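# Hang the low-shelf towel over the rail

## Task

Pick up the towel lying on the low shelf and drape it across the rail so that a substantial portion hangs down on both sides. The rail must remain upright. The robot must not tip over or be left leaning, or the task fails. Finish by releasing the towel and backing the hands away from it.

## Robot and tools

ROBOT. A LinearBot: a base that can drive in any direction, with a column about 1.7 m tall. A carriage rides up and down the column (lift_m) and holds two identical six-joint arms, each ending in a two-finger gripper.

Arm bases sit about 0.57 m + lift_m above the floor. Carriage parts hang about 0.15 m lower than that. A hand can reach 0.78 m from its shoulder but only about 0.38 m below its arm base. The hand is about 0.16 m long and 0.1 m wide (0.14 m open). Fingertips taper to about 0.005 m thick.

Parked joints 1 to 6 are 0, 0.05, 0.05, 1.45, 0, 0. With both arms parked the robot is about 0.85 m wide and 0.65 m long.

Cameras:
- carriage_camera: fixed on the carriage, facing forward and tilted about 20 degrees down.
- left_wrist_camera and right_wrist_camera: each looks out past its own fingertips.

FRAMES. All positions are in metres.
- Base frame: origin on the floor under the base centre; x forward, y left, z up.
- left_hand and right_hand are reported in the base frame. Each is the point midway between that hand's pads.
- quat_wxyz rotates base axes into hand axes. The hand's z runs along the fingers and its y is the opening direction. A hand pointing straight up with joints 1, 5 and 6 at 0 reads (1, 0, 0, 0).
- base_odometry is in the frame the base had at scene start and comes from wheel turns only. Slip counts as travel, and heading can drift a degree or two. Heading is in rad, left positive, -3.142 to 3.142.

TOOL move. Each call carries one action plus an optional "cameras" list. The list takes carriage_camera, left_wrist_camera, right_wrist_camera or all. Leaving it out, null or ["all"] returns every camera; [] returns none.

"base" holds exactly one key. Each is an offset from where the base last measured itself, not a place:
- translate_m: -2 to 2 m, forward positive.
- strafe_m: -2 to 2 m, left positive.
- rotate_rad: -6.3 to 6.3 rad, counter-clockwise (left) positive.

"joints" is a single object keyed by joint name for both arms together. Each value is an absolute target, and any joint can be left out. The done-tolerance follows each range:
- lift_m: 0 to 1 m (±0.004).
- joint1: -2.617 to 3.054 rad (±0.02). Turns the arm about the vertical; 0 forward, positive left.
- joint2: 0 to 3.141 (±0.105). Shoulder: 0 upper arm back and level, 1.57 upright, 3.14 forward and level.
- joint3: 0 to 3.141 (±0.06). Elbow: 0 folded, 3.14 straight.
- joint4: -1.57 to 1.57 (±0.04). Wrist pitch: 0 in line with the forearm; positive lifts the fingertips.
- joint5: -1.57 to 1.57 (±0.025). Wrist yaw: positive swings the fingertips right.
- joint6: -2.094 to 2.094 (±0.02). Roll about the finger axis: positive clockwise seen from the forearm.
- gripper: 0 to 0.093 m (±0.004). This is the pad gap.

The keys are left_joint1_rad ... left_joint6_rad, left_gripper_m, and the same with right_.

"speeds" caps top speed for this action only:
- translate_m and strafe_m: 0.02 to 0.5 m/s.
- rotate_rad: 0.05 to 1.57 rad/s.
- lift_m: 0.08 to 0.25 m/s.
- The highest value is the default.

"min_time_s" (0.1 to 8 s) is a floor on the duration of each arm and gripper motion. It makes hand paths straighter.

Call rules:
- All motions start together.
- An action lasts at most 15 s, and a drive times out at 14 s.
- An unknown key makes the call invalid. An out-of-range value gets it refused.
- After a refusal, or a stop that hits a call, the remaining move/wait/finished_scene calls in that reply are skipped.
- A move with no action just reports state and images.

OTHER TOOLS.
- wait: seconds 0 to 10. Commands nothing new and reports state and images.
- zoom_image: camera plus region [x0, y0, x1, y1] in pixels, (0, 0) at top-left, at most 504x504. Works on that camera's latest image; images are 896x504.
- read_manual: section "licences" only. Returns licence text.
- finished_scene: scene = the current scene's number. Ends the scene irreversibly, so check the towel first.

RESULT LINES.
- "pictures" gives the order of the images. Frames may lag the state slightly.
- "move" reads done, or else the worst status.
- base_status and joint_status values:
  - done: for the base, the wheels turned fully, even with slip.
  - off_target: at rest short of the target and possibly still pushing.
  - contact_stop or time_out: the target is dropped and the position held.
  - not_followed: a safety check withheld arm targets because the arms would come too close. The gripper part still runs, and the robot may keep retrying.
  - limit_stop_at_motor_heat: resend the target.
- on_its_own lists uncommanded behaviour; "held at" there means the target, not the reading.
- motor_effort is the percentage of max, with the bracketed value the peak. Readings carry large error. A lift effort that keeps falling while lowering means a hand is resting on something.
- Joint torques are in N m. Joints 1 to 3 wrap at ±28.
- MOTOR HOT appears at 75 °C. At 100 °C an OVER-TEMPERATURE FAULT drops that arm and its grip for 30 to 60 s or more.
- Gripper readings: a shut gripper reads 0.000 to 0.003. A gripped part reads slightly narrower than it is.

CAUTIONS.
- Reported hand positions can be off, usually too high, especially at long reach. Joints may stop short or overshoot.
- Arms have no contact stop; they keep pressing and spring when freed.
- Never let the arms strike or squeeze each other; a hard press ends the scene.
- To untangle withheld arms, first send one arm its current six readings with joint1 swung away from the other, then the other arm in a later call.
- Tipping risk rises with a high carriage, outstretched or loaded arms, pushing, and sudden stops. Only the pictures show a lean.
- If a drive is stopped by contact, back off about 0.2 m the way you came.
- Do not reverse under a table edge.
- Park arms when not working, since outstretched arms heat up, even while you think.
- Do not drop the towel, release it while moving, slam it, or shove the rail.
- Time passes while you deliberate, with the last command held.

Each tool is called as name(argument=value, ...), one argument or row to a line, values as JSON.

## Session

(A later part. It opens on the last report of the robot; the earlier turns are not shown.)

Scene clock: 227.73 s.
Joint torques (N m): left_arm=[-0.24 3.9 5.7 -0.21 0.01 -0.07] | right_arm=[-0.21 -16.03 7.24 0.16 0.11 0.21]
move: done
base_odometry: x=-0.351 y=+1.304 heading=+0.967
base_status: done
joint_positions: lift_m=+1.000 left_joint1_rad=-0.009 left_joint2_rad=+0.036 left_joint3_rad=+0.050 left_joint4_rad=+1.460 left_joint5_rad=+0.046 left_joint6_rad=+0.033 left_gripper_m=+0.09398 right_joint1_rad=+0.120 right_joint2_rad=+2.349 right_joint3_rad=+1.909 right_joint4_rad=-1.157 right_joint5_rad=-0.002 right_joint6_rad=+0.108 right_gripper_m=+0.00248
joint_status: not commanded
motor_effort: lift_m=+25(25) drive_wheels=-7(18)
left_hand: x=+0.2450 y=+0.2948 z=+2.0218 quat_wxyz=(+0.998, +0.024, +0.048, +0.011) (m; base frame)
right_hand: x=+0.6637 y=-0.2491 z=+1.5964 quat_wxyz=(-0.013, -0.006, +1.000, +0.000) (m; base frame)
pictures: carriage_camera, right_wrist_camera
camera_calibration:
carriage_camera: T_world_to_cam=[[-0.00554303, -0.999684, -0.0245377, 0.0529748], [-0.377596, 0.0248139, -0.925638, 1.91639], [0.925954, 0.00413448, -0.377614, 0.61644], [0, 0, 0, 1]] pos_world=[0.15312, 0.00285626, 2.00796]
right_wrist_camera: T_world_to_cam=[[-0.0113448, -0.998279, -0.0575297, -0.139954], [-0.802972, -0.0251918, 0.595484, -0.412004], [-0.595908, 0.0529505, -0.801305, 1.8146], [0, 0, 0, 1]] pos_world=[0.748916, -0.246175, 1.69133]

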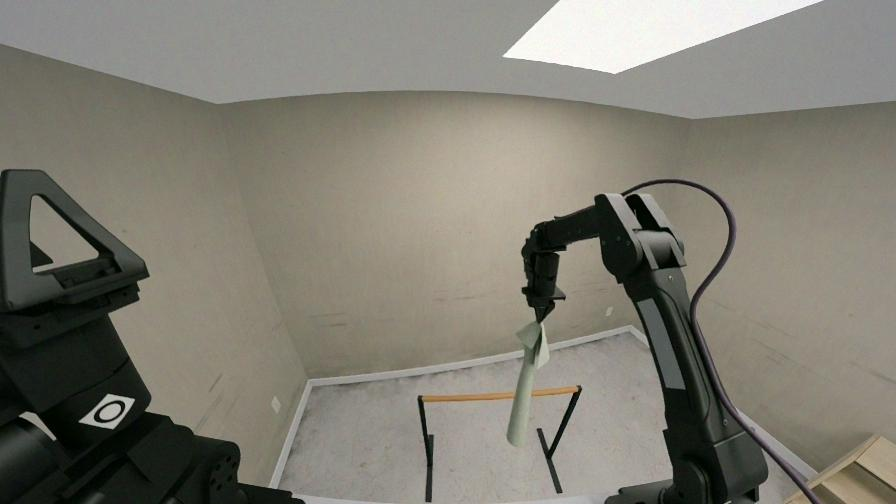

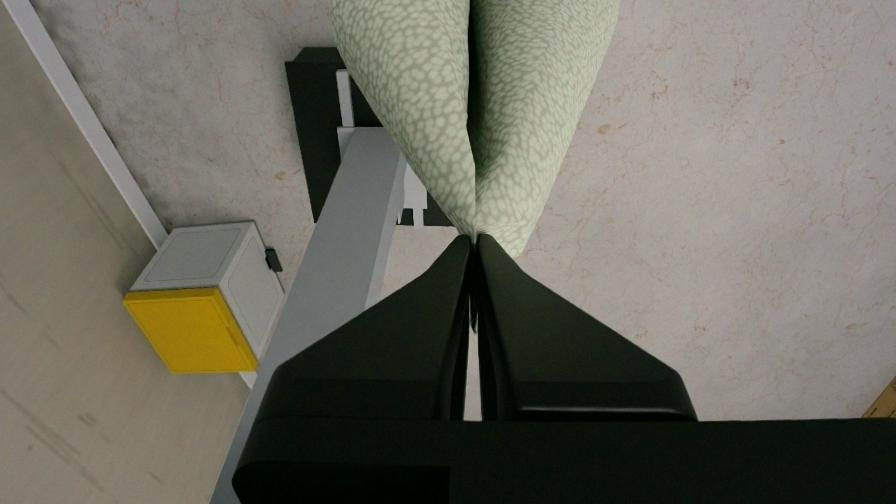

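move(
  base={"strafe_m": -0.28},
  joints={"right_joint1_rad": 0.36, "right_joint6_rad": 0.35},
  speeds={"strafe_m": 0.15},
  min_time_s=2,
  cameras=["carriage_camera"],
)

zoom_image(
  camera="carriage_camera",
  region=[320, 300, 600, 504],
)

Scene clock: 249.40 s.
Joint torques (N m): left_arm=[-0.25 3.86 5.67 -0.19 0 -0.07] | right_arm=[0.53 -15.95 7.23 0.16 0.11 0.21]
move: done
base_odometry: x=-0.121 y=+1.146 heading=+0.968
base_status: done
joint_positions: lift_m=+1.000 left_joint1_rad=-0.009 left_joint2_rad=+0.036 left_joint3_rad=+0.050 left_joint4_rad=+1.460 left_joint5_rad=+0.046 left_joint6_rad=+0.033 left_gripper_m=+0.09398 right_joint1_rad=+0.353 right_joint2_rad=+2.349 right_joint3_rad=+1.909 right_joint4_rad=-1.158 right_joint5_rad=-0.002 right_joint6_rad=+0.337 right_gripper_m=+0.00248
joint_status: all done
motor_effort: lift_m=+25(25) drive_wheels=-7(14)
left_hand: x=+0.2450 y=+0.2948 z=+2.0218 quat_wxyz=(+0.998, +0.024, +0.048, +0.011) (m; base frame)
right_hand: x=+0.6391 y=-0.1483 z=+1.5964 quat_wxyz=(-0.013, -0.008, +1.000, -0.004) (m; base frame)
pictures: carriage_camera
camera_calibration:
carriage_camera: T_world_to_cam=[[-0.00554303, -0.999684, -0.0245377, 0.0529748], [-0.377596, 0.0248139, -0.925638, 1.91639], [0.925954, 0.00413448, -0.377614, 0.61644], [0, 0, 0, 1]] pos_world=[0.15312, 0.00285626, 2.00796]

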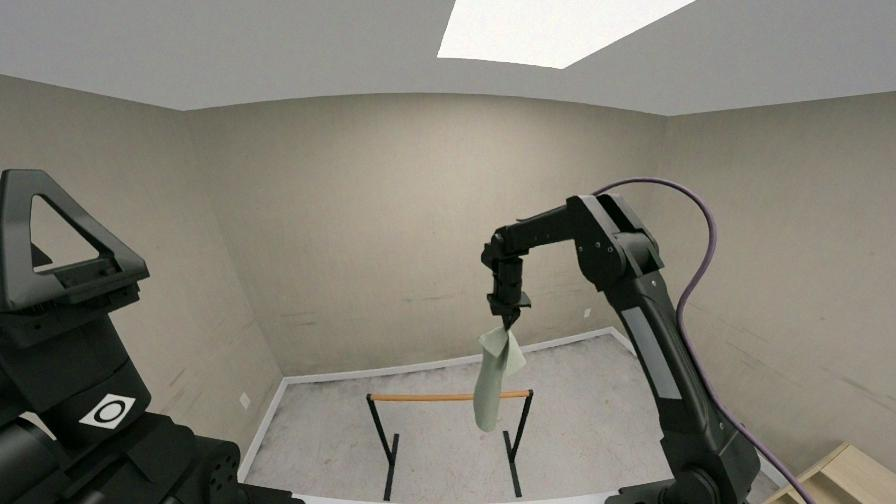

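Scaled by 1.800 from the camera's 896x504 image, which has a finer 1280x720 frame.

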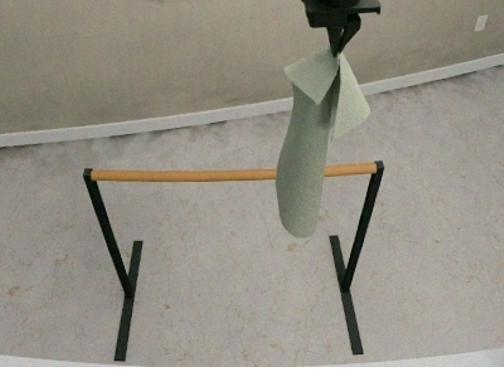

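move(
  base={"translate_m": 0.4},
  speeds={"translate_m": 0.15},
  cameras=["carriage_camera", "right_wrist_camera"],
)

zoom_image(
  camera="carriage_camera",
  region=[300, 300, 620, 504],
)

Scene clock: 260.10 s.
Joint torques (N m): left_arm=[-0.27 3.86 5.65 -0.21 0 -0.08] | right_arm=[0.16 -16.03 7.2 0.18 0.12 0.21]
move: done
base_odometry: x=+0.106 y=+1.475 heading=+0.967
base_status: done
joint_positions: lift_m=+1.000 left_joint1_rad=-0.009 left_joint2_rad=+0.036 left_joint3_rad=+0.050 left_joint4_rad=+1.460 left_joint5_rad=+0.046 left_joint6_rad=+0.033 left_gripper_m=+0.09398 right_joint1_rad=+0.356 right_joint2_rad=+2.349 right_joint3_rad=+1.909 right_joint4_rad=-1.159 right_joint5_rad=-0.002 right_joint6_rad=+0.337 right_gripper_m=+0.00248
joint_status: not commanded
motor_effort: lift_m=+25(25) drive_wheels=-4(10)
left_hand: x=+0.2448 y=+0.2948 z=+2.0218 quat_wxyz=(+0.999, +0.024, +0.048, +0.011) (m; base frame)
right_hand: x=+0.6385 y=-0.1472 z=+1.5964 quat_wxyz=(-0.013, -0.010, +1.000, -0.004) (m; base frame)
pictures: carriage_camera, right_wrist_camera
camera_calibration:
carriage_camera: T_world_to_cam=[[-0.00554303, -0.999684, -0.0245377, 0.0529748], [-0.377596, 0.0248139, -0.925638, 1.91639], [0.925954, 0.00413448, -0.377614, 0.61644], [0, 0, 0, 1]] pos_world=[0.15312, 0.00285626, 2.00796]
right_wrist_camera: T_world_to_cam=[[-0.00397519, -0.998706, -0.050707, -0.05421], [-0.802615, -0.02706, 0.595884, -0.430766], [-0.596485, 0.0430669, -0.801468, 1.79344], [0, 0, 0, 1]] pos_world=[0.723804, -0.143034, 1.69132]

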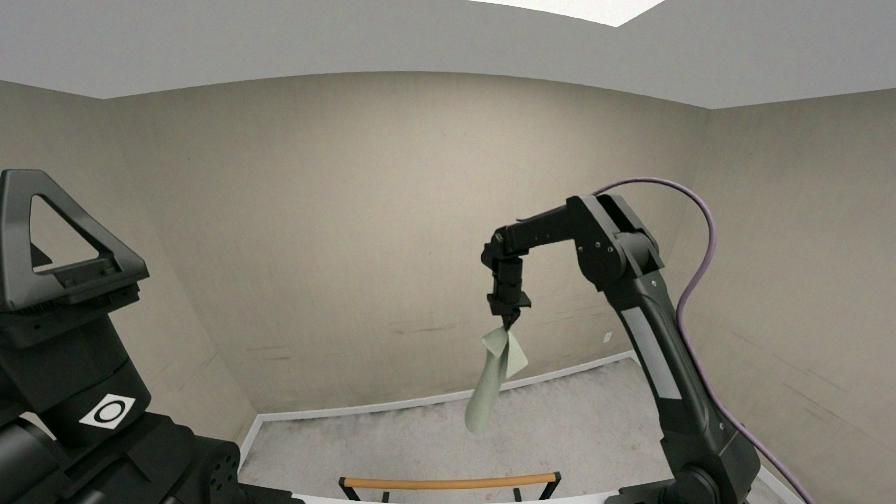

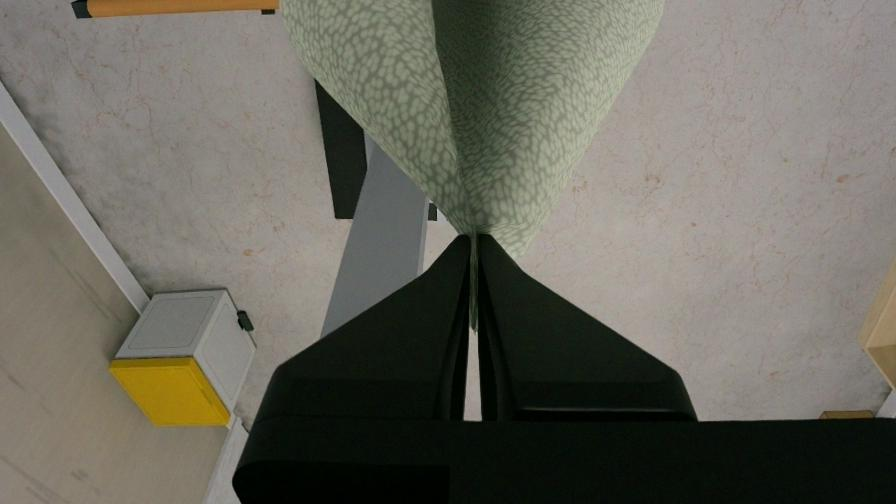

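Scaled by 1.575 from the camera's 896x504 image, which has a finer 1280x720 frame.

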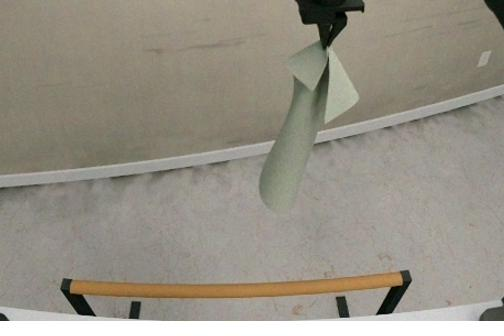

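move(
  joints={"lift_m": 0.53},
  speeds={"lift_m": 0.15},
  cameras=["carriage_camera", "right_wrist_camera"],
)

zoom_image(
  camera="carriage_camera",
  region=[300, 250, 620, 504],
)

Scene clock: 272.10 s.
Joint torques (N m): left_arm=[-0.25 3.88 5.71 -0.25 0 -0.09] | right_arm=[0.25 -15.75 7.1 0.22 0.11 0.22]
move: done
base_odometry: x=+0.106 y=+1.475 heading=+0.967
base_status: not commanded
joint_positions: lift_m=+0.530 left_joint1_rad=-0.009 left_joint2_rad=+0.036 left_joint3_rad=+0.050 left_joint4_rad=+1.460 left_joint5_rad=+0.046 left_joint6_rad=+0.033 left_gripper_m=+0.09398 right_joint1_rad=+0.356 right_joint2_rad=+2.347 right_joint3_rad=+1.911 right_joint4_rad=-1.159 right_joint5_rad=-0.002 right_joint6_rad=+0.337 right_gripper_m=+0.00248
joint_status: all done
motor_effort: lift_m=+20(21) drive_wheels=-4(5)
left_hand: x=+0.2448 y=+0.2948 z=+1.5524 quat_wxyz=(+0.999, +0.024, +0.048, +0.011) (m; base frame)
right_hand: x=+0.6392 y=-0.1470 z=+1.1282 quat_wxyz=(-0.012, -0.010, +1.000, -0.003) (m; base frame)
pictures: carriage_camera, right_wrist_camera
camera_calibration:
carriage_camera: T_world_to_cam=[[-0.00554303, -0.999684, -0.0245377, 0.0414568], [-0.377596, 0.0248139, -0.925638, 1.4819], [0.925954, 0.00413448, -0.377614, 0.439188], [0, 0, 0, 1]] pos_world=[0.15312, 0.00285626, 1.53856]
right_wrist_camera: T_world_to_cam=[[-0.00379068, -0.998647, -0.0518591, -0.076554], [-0.804542, -0.027753, 0.593247, -0.147138], [-0.593884, 0.0439716, -0.803349, 1.41909], [0, 0, 0, 1]] pos_world=[0.724106, -0.142934, 1.22334]

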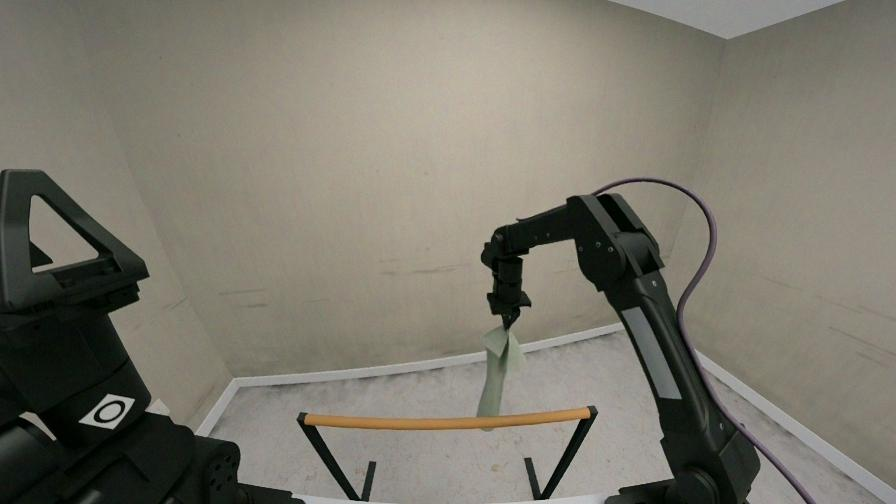

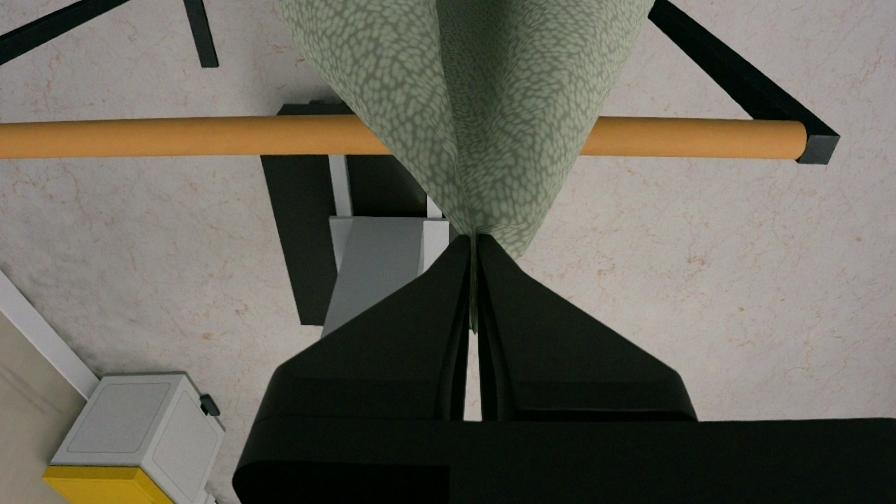

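Scaled by 1.575 from the camera's 896x504 image, which has a finer 1280x720 frame.

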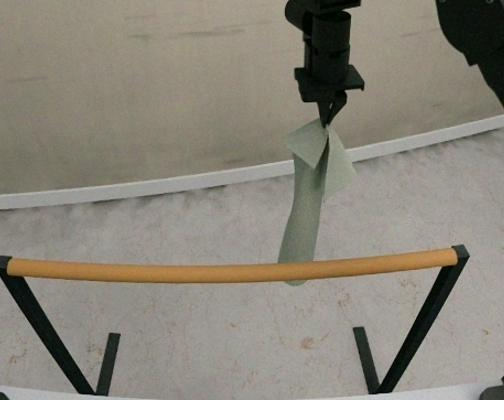

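move(
  base={"translate_m": -0.35},
  joints={"lift_m": 0.2},
  speeds={"translate_m": 0.2, "lift_m": 0.13},
  cameras=["carriage_camera", "right_wrist_camera"],
)

zoom_image(
  camera="carriage_camera",
  region=[300, 220, 620, 474],
)

Scene clock: 289.20 s.
Joint torques (N m): left_arm=[-0.29 3.89 5.68 -0.21 0 -0.08] | right_arm=[0.08 -15.71 7.09 0.18 0.14 0.2]
move: done
base_odometry: x=-0.092 y=+1.187 heading=+0.967
base_status: done
joint_positions: lift_m=+0.200 left_joint1_rad=-0.009 left_joint2_rad=+0.036 left_joint3_rad=+0.050 left_joint4_rad=+1.460 left_joint5_rad=+0.046 left_joint6_rad=+0.033 left_gripper_m=+0.09398 right_joint1_rad=+0.356 right_joint2_rad=+2.346 right_joint3_rad=+1.911 right_joint4_rad=-1.158 right_joint5_rad=-0.001 right_joint6_rad=+0.337 right_gripper_m=+0.00248
joint_status: all done
motor_effort: lift_m=+20(21) drive_wheels=+1(11)
left_hand: x=+0.2449 y=+0.2948 z=+1.2223 quat_wxyz=(+0.999, +0.024, +0.048, +0.011) (m; base frame)
right_hand: x=+0.6397 y=-0.1471 z=+0.7989 quat_wxyz=(-0.011, -0.010, +1.000, -0.003) (m; base frame)
pictures: carriage_camera, right_wrist_camera
camera_calibration:
carriage_camera: T_world_to_cam=[[-0.00554303, -0.999684, -0.0245377, 0.033357], [-0.377596, 0.0248139, -0.925638, 1.17635], [0.925954, 0.00413448, -0.377614, 0.314538], [0, 0, 0, 1]] pos_world=[0.15312, 0.00285626, 1.20846]
right_wrist_camera: T_world_to_cam=[[-0.00403378, -0.998621, -0.0523487, -0.0931086], [-0.805868, -0.0277489, 0.591445, 0.0508819], [-0.592082, 0.0445719, -0.804644, 1.1547], [0, 0, 0, 1]] pos_world=[0.724307, -0.143036, 0.894157]

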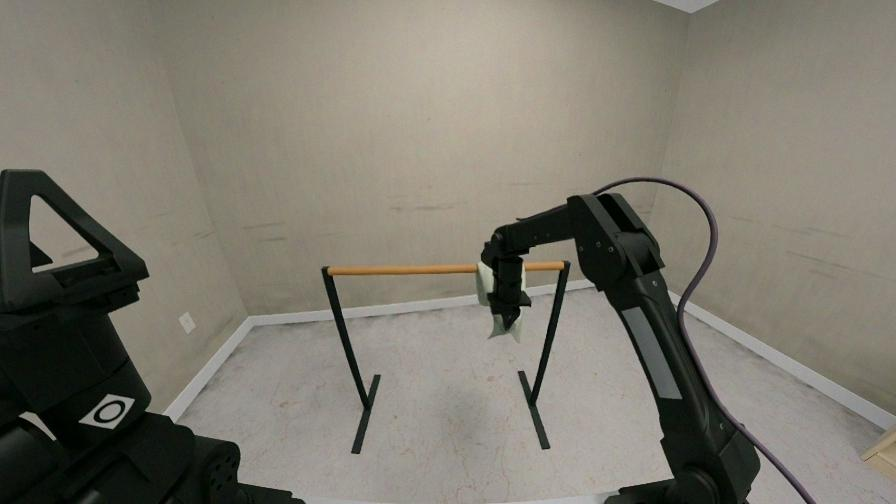

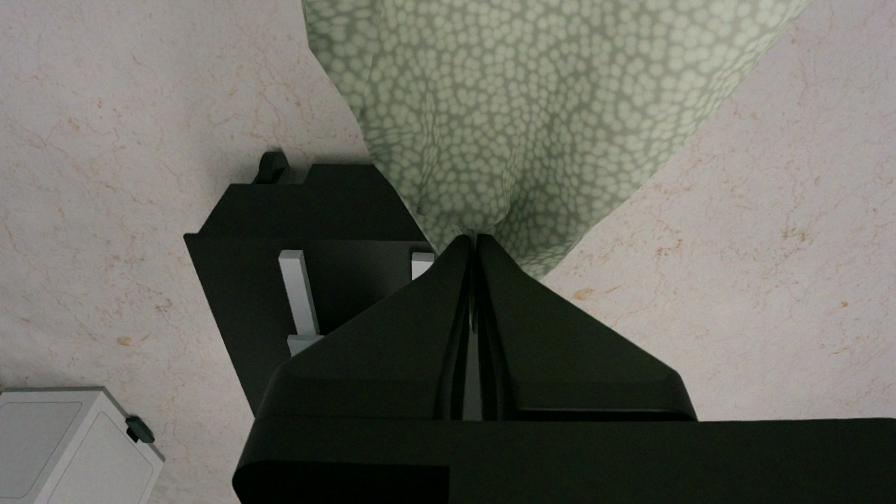

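Scaled by 1.575 from the camera's 896x504 image, which has a finer 1280x720 frame.

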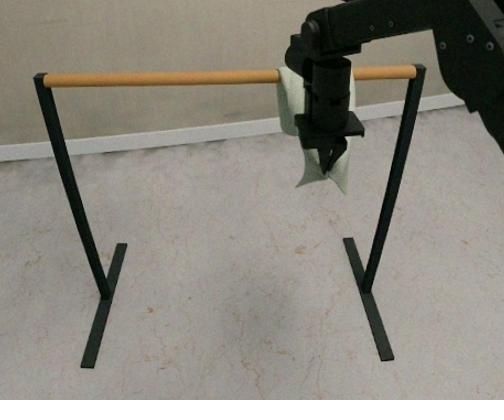

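move(
  base={"translate_m": 0.04},
  joints={"lift_m": 0.11},
  speeds={"translate_m": 0.05, "lift_m": 0.1},
  cameras=[],
)

move(
  joints={"right_gripper_m": 0.05},
  min_time_s=1.0,
  cameras=["carriage_camera", "right_wrist_camera"],
)

zoom_image(
  camera="carriage_camera",
  region=[300, 180, 620, 434],
)

Scene clock: 301.10 s.
Joint torques (N m): left_arm=[-0.28 3.85 5.6 -0.2 0 -0.07] | right_arm=[0.17 -15.45 7.12 0.18 0.09 0.21]
move: done
base_odometry: x=-0.069 y=+1.220 heading=+0.967
base_status: done
joint_positions: lift_m=+0.110 left_joint1_rad=-0.009 left_joint2_rad=+0.036 left_joint3_rad=+0.050 left_joint4_rad=+1.460 left_joint5_rad=+0.046 left_joint6_rad=+0.033 left_gripper_m=+0.09398 right_joint1_rad=+0.356 right_joint2_rad=+2.344 right_joint3_rad=+1.911 right_joint4_rad=-1.158 right_joint5_rad=-0.001 right_joint6_rad=+0.337 right_gripper_m=+0.00248
joint_status: all done
motor_effort: lift_m=+20(20) drive_wheels=+1(9)
left_hand: x=+0.2449 y=+0.2948 z=+1.1323 quat_wxyz=(+0.999, +0.024, +0.048, +0.011) (m; base frame)
right_hand: x=+0.6399 y=-0.1470 z=+0.7098 quat_wxyz=(-0.010, -0.010, +1.000, -0.003) (m; base frame)
pictures: none
No camera images: "cameras" was empty.

Scene clock: 302.40 s.
Joint torques (N m): left_arm=[-0.25 3.86 5.67 -0.2 0.02 -0.09] | right_arm=[0.24 -15.32 7.02 0.19 0.11 0.22]
move: done
base_odometry: x=-0.069 y=+1.220 heading=+0.967
base_status: not commanded
joint_positions: lift_m=+0.110 left_joint1_rad=-0.009 left_joint2_rad=+0.036 left_joint3_rad=+0.050 left_joint4_rad=+1.460 left_joint5_rad=+0.046 left_joint6_rad=+0.033 left_gripper_m=+0.09398 right_joint1_rad=+0.356 right_joint2_rad=+2.344 right_joint3_rad=+1.911 right_joint4_rad=-1.158 right_joint5_rad=-0.001 right_joint6_rad=+0.337 right_gripper_m=+0.04989
joint_status: all done
motor_effort: lift_m=+20(21) drive_wheels=+1(1)
left_hand: x=+0.2449 y=+0.2948 z=+1.1323 quat_wxyz=(+0.999, +0.024, +0.048, +0.011) (m; base frame)
right_hand: x=+0.6399 y=-0.1470 z=+0.7098 quat_wxyz=(-0.010, -0.010, +1.000, -0.003) (m; base frame)
pictures: carriage_camera, right_wrist_camera
camera_calibration:
carriage_camera: T_world_to_cam=[[-0.00554303, -0.999684, -0.0245377, 0.0311486], [-0.377596, 0.0248139, -0.925638, 1.09304], [0.925954, 0.00413448, -0.377614, 0.280552], [0, 0, 0, 1]] pos_world=[0.15312, 0.00285626, 1.11846]
right_wrist_camera: T_world_to_cam=[[-0.00395775, -0.998583, -0.0530748, -0.0972261], [-0.807141, -0.028143, 0.589688, 0.105815], [-0.590346, 0.0451727, -0.805885, 1.08307], [0, 0, 0, 1]] pos_world=[0.724408, -0.143035, 0.805271]

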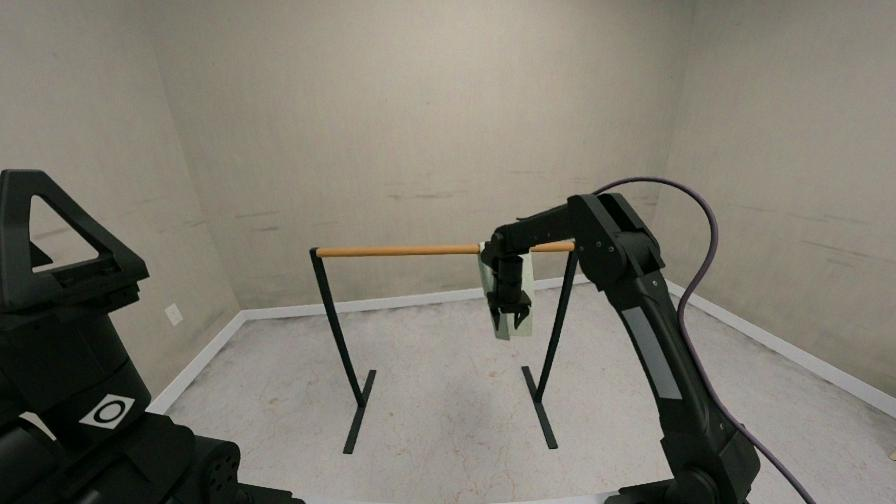

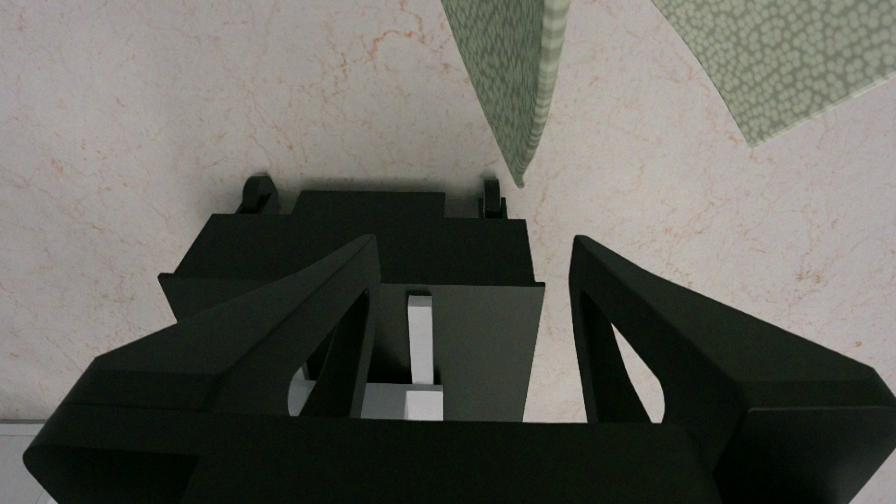

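Scaled by 1.575 from the camera's 896x504 image, which has a finer 1280x720 frame.

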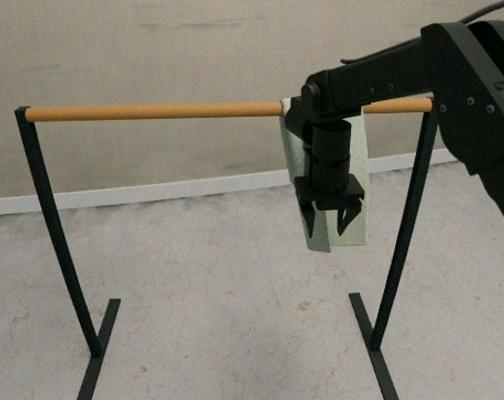

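move(
  base={"translate_m": -0.45},
  speeds={"translate_m": 0.2},
  cameras=[],
)

move(
  joints={"lift_m": 0.0, "right_joint1_rad": 0.0, "right_joint2_rad": 0.05, "right_joint3_rad": 0.05, "right_joint4_rad": 1.45, "right_joint5_rad": 0, "right_joint6_rad": 0},
  min_time_s=2,
  cameras=["carriage_camera"],
)

zoom_image(
  camera="carriage_camera",
  region=[300, 180, 620, 434],
)

Scene clock: 309.83 s.
Joint torques (N m): left_arm=[-0.25 3.81 5.6 -0.21 -0.02 -0.07] | right_arm=[-0.1 -15.57 7.01 0.16 0.12 0.2]
move: done
base_odometry: x=-0.325 y=+0.849 heading=+0.967
base_status: done
joint_positions: lift_m=+0.110 left_joint1_rad=-0.009 left_joint2_rad=+0.036 left_joint3_rad=+0.050 left_joint4_rad=+1.460 left_joint5_rad=+0.046 left_joint6_rad=+0.033 left_gripper_m=+0.09398 right_joint1_rad=+0.356 right_joint2_rad=+2.344 right_joint3_rad=+1.911 right_joint4_rad=-1.158 right_joint5_rad=-0.001 right_joint6_rad=+0.337 right_gripper_m=+0.04989
joint_status: not commanded
motor_effort: lift_m=+20(21) drive_wheels=-1(9)
left_hand: x=+0.2449 y=+0.2948 z=+1.1323 quat_wxyz=(+0.999, +0.024, +0.048, +0.011) (m; base frame)
right_hand: x=+0.6398 y=-0.1468 z=+0.7098 quat_wxyz=(-0.010, -0.010, +1.000, -0.003) (m; base frame)
pictures: none
No camera images: "cameras" was empty.

Scene clock: 312.33 s.
Joint torques (N m): left_arm=[-0.24 3.89 5.72 -0.21 -0.01 -0.1] | right_arm=[-0.92 2.86 4.9 0.05 0.09 -0.11]
move: done
base_odometry: x=-0.325 y=+0.849 heading=+0.967
base_status: not commanded
joint_positions: lift_m=+0.003 left_joint1_rad=-0.009 left_joint2_rad=+0.036 left_joint3_rad=+0.050 left_joint4_rad=+1.460 left_joint5_rad=+0.046 left_joint6_rad=+0.033 left_gripper_m=+0.09398 right_joint1_rad=+0.007 right_joint2_rad=+0.061 right_joint3_rad=+0.061 right_joint4_rad=+1.433 right_joint5_rad=-0.001 right_joint6_rad=+0.014 right_gripper_m=+0.04989
joint_status: all done
joint sent to its limit — lift_m, lower limit.
motor_effort: lift_m=+20(20) drive_wheels=-1(2)
left_hand: x=+0.2449 y=+0.2948 z=+1.0252 quat_wxyz=(+0.999, +0.024, +0.048, +0.011) (m; base frame)
right_hand: x=+0.2562 y=-0.3025 z=+1.0274 quat_wxyz=(+0.998, +0.000, +0.069, +0.011) (m; base frame)
pictures: carriage_camera
camera_calibration:
carriage_camera: T_world_to_cam=[[-0.00554303, -0.999684, -0.0245377, 0.0285206], [-0.377596, 0.0248139, -0.925638, 0.993902], [0.925954, 0.00413448, -0.377614, 0.24011], [0, 0, 0, 1]] pos_world=[0.15312, 0.00285626, 1.01136]

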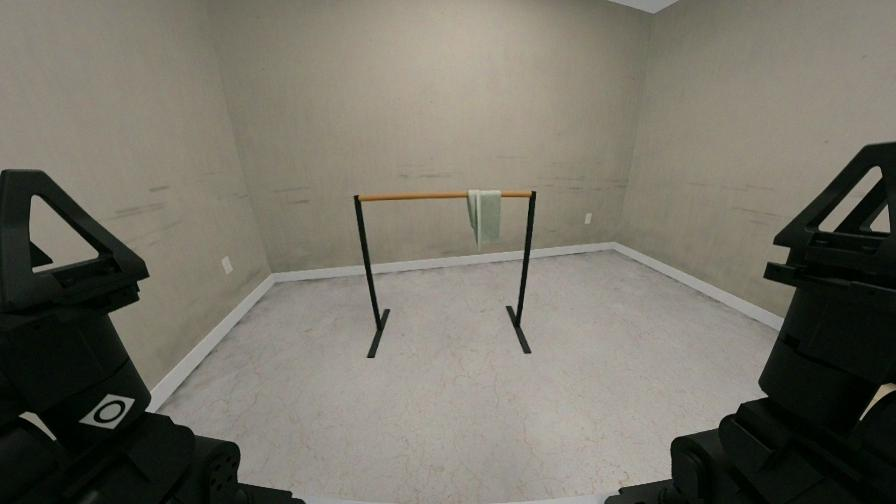

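Scaled by 1.575 from the camera's 896x504 image, which has a finer 1280x720 frame.

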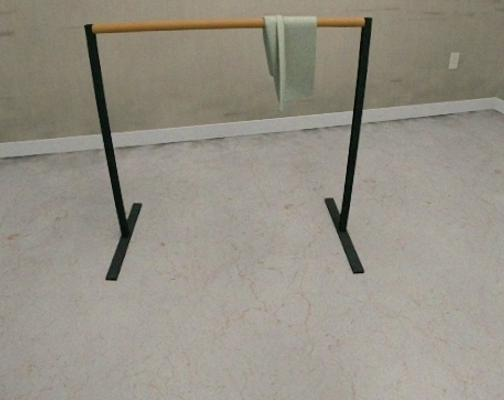

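zoom_image(
  camera="carriage_camera",
  region=[440, 175, 540, 265],
)

Scaled by 5.040 from the camera's 896x504 image, which has a finer 1280x720 frame.

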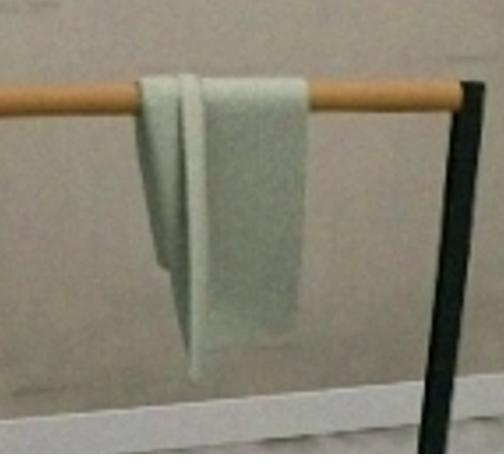

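finished_scene(
  scene=1,
)

The scene is finished: the task was done.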